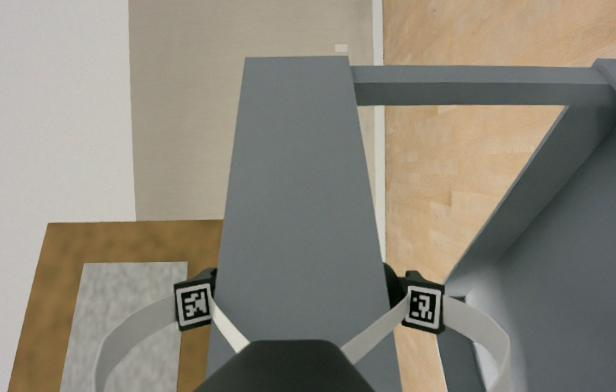

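{"method": "wait", "body": {
  "seconds": 2,
  "cameras": ["r1_head_camera","r1_head_left_camera","r2_head_camera","r2_wrist_camera"]
}}

Scene clock: 220.13 s.
earlier move: r1 done; r2 done
r1.base_odometry: x=-1.875 y=+0.012 heading=-1.160
r1.turned_by_wheels: +0.000
r1.turned_by_imu: -0.002
r1.base_tilt: forward=-1.6 right=+1.3
r1.lidar_m: 0.31 0.27 0.29 0.36 3.45 3.48 0.88 2.61 2.74 0.91 0.99 0.49
r1.base_status: done
r1.joint_positions: lift_m=+0.500 arm_m=+0.000 wrist_yaw_rad=-0.022 wrist_pitch_rad=+0.002 wrist_roll_rad=+0.000 gripper_m=+0.000
r1.joint_status: not commanded
r1.measured_speeds: all 0
r1.on_its_own: wrist_yaw_rad is at rest, and its servo_current (124 mA) is outside its rest range (0 to 104 mA)
r1.motor_effort: lift_m=+23(23) arm_m=+6(6) wheel_0=+1(7) wheel_1=+4(10) wheel_2=-9(17)
r1.servo_current: wrist_yaw_rad=124(150) wrist_pitch_rad=39(52) wrist_roll_rad=46(72) gripper_m=39(52)
r1.contact_limits: translate_m 0.9
r1.hand_pose: x=+0.4571 y=-0.0937 z=+0.6772 quat_wxyz=(+1.000, +0.000, +0.001, -0.011) (m; r1's base frame)
r1.wrist_depth_mm: 157 181 207 247 309 - - / 154 178 207 248 306 - - / 157 177 208 247 304 - - / 154 181 207 245 304 - - / 157 177 206 247 304 - - / 154 177 196 191 304 - - / 157 172 179 165 158 1661 1537
r2.base_odometry: x=-2.808 y=-0.740 heading=+0.215
r2.turned_by_wheels: +0.000
r2.turned_by_imu: -0.002
r2.base_tilt: forward=-0.7 right=+0.1
r2.lidar_m: 0.40 0.41 2.60 2.52 0.97 0.92 0.99 1.67 2.29 2.22 2.36 0.43
r2.base_status: done
r2.joint_positions: lift_m=+0.655 arm_m=+0.000 wrist_yaw_rad=-0.004 wrist_pitch_rad=+0.005 wrist_roll_rad=+1.570 gripper_m=+0.026
r2.joint_status: not commanded
r2.measured_speeds: all 0
r2.motor_effort: lift_m=+18(18) arm_m=-5(5) wheel_0=-6(15) wheel_1=-6(8) wheel_2=+5(15)
r2.servo_current: wrist_yaw_rad=46(65) wrist_pitch_rad=39(52) wrist_roll_rad=39(65) gripper_m=137(150)
r2.contact_limits: translate_m 0.8
r2.hand_pose: x=+0.4590 y=-0.0887 z=+0.8317 quat_wxyz=(+0.707, +0.707, +0.000, -0.003) (m; r2's base frame)
r2.wrist_depth_mm: - - - - - 1576 1098 / - - - - - 1576 433 / 314 314 312 - - - - / 320 322 322 - - - - / 330 330 330 - - - - / 342 338 186 - 179 166 - / 353 347 347 - - 691 -
wait: 0.00 of 2 s (r1 and r2 have come to rest)
pictures: r1_head_camera, r1_head_left_camera, r2_head_camera, r2_wrist_camera
Images, in order (width x height): r1_head_camera 420x560, r1_head_left_camera 420x672, r2_head_camera 420x560, r2_wrist_camera 616x392.

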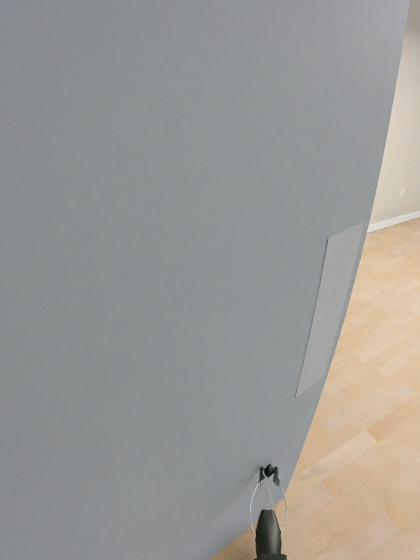

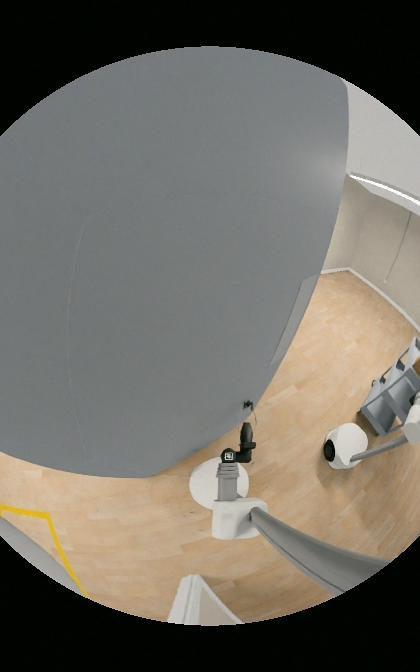

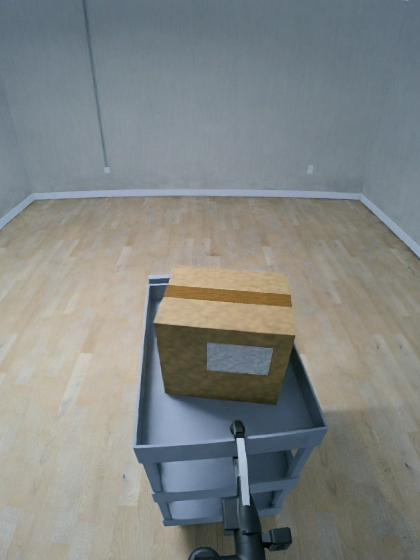

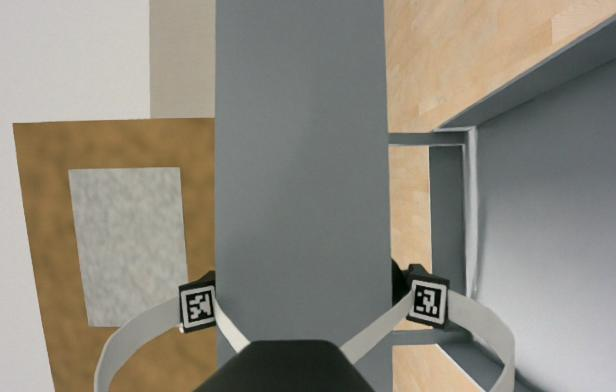

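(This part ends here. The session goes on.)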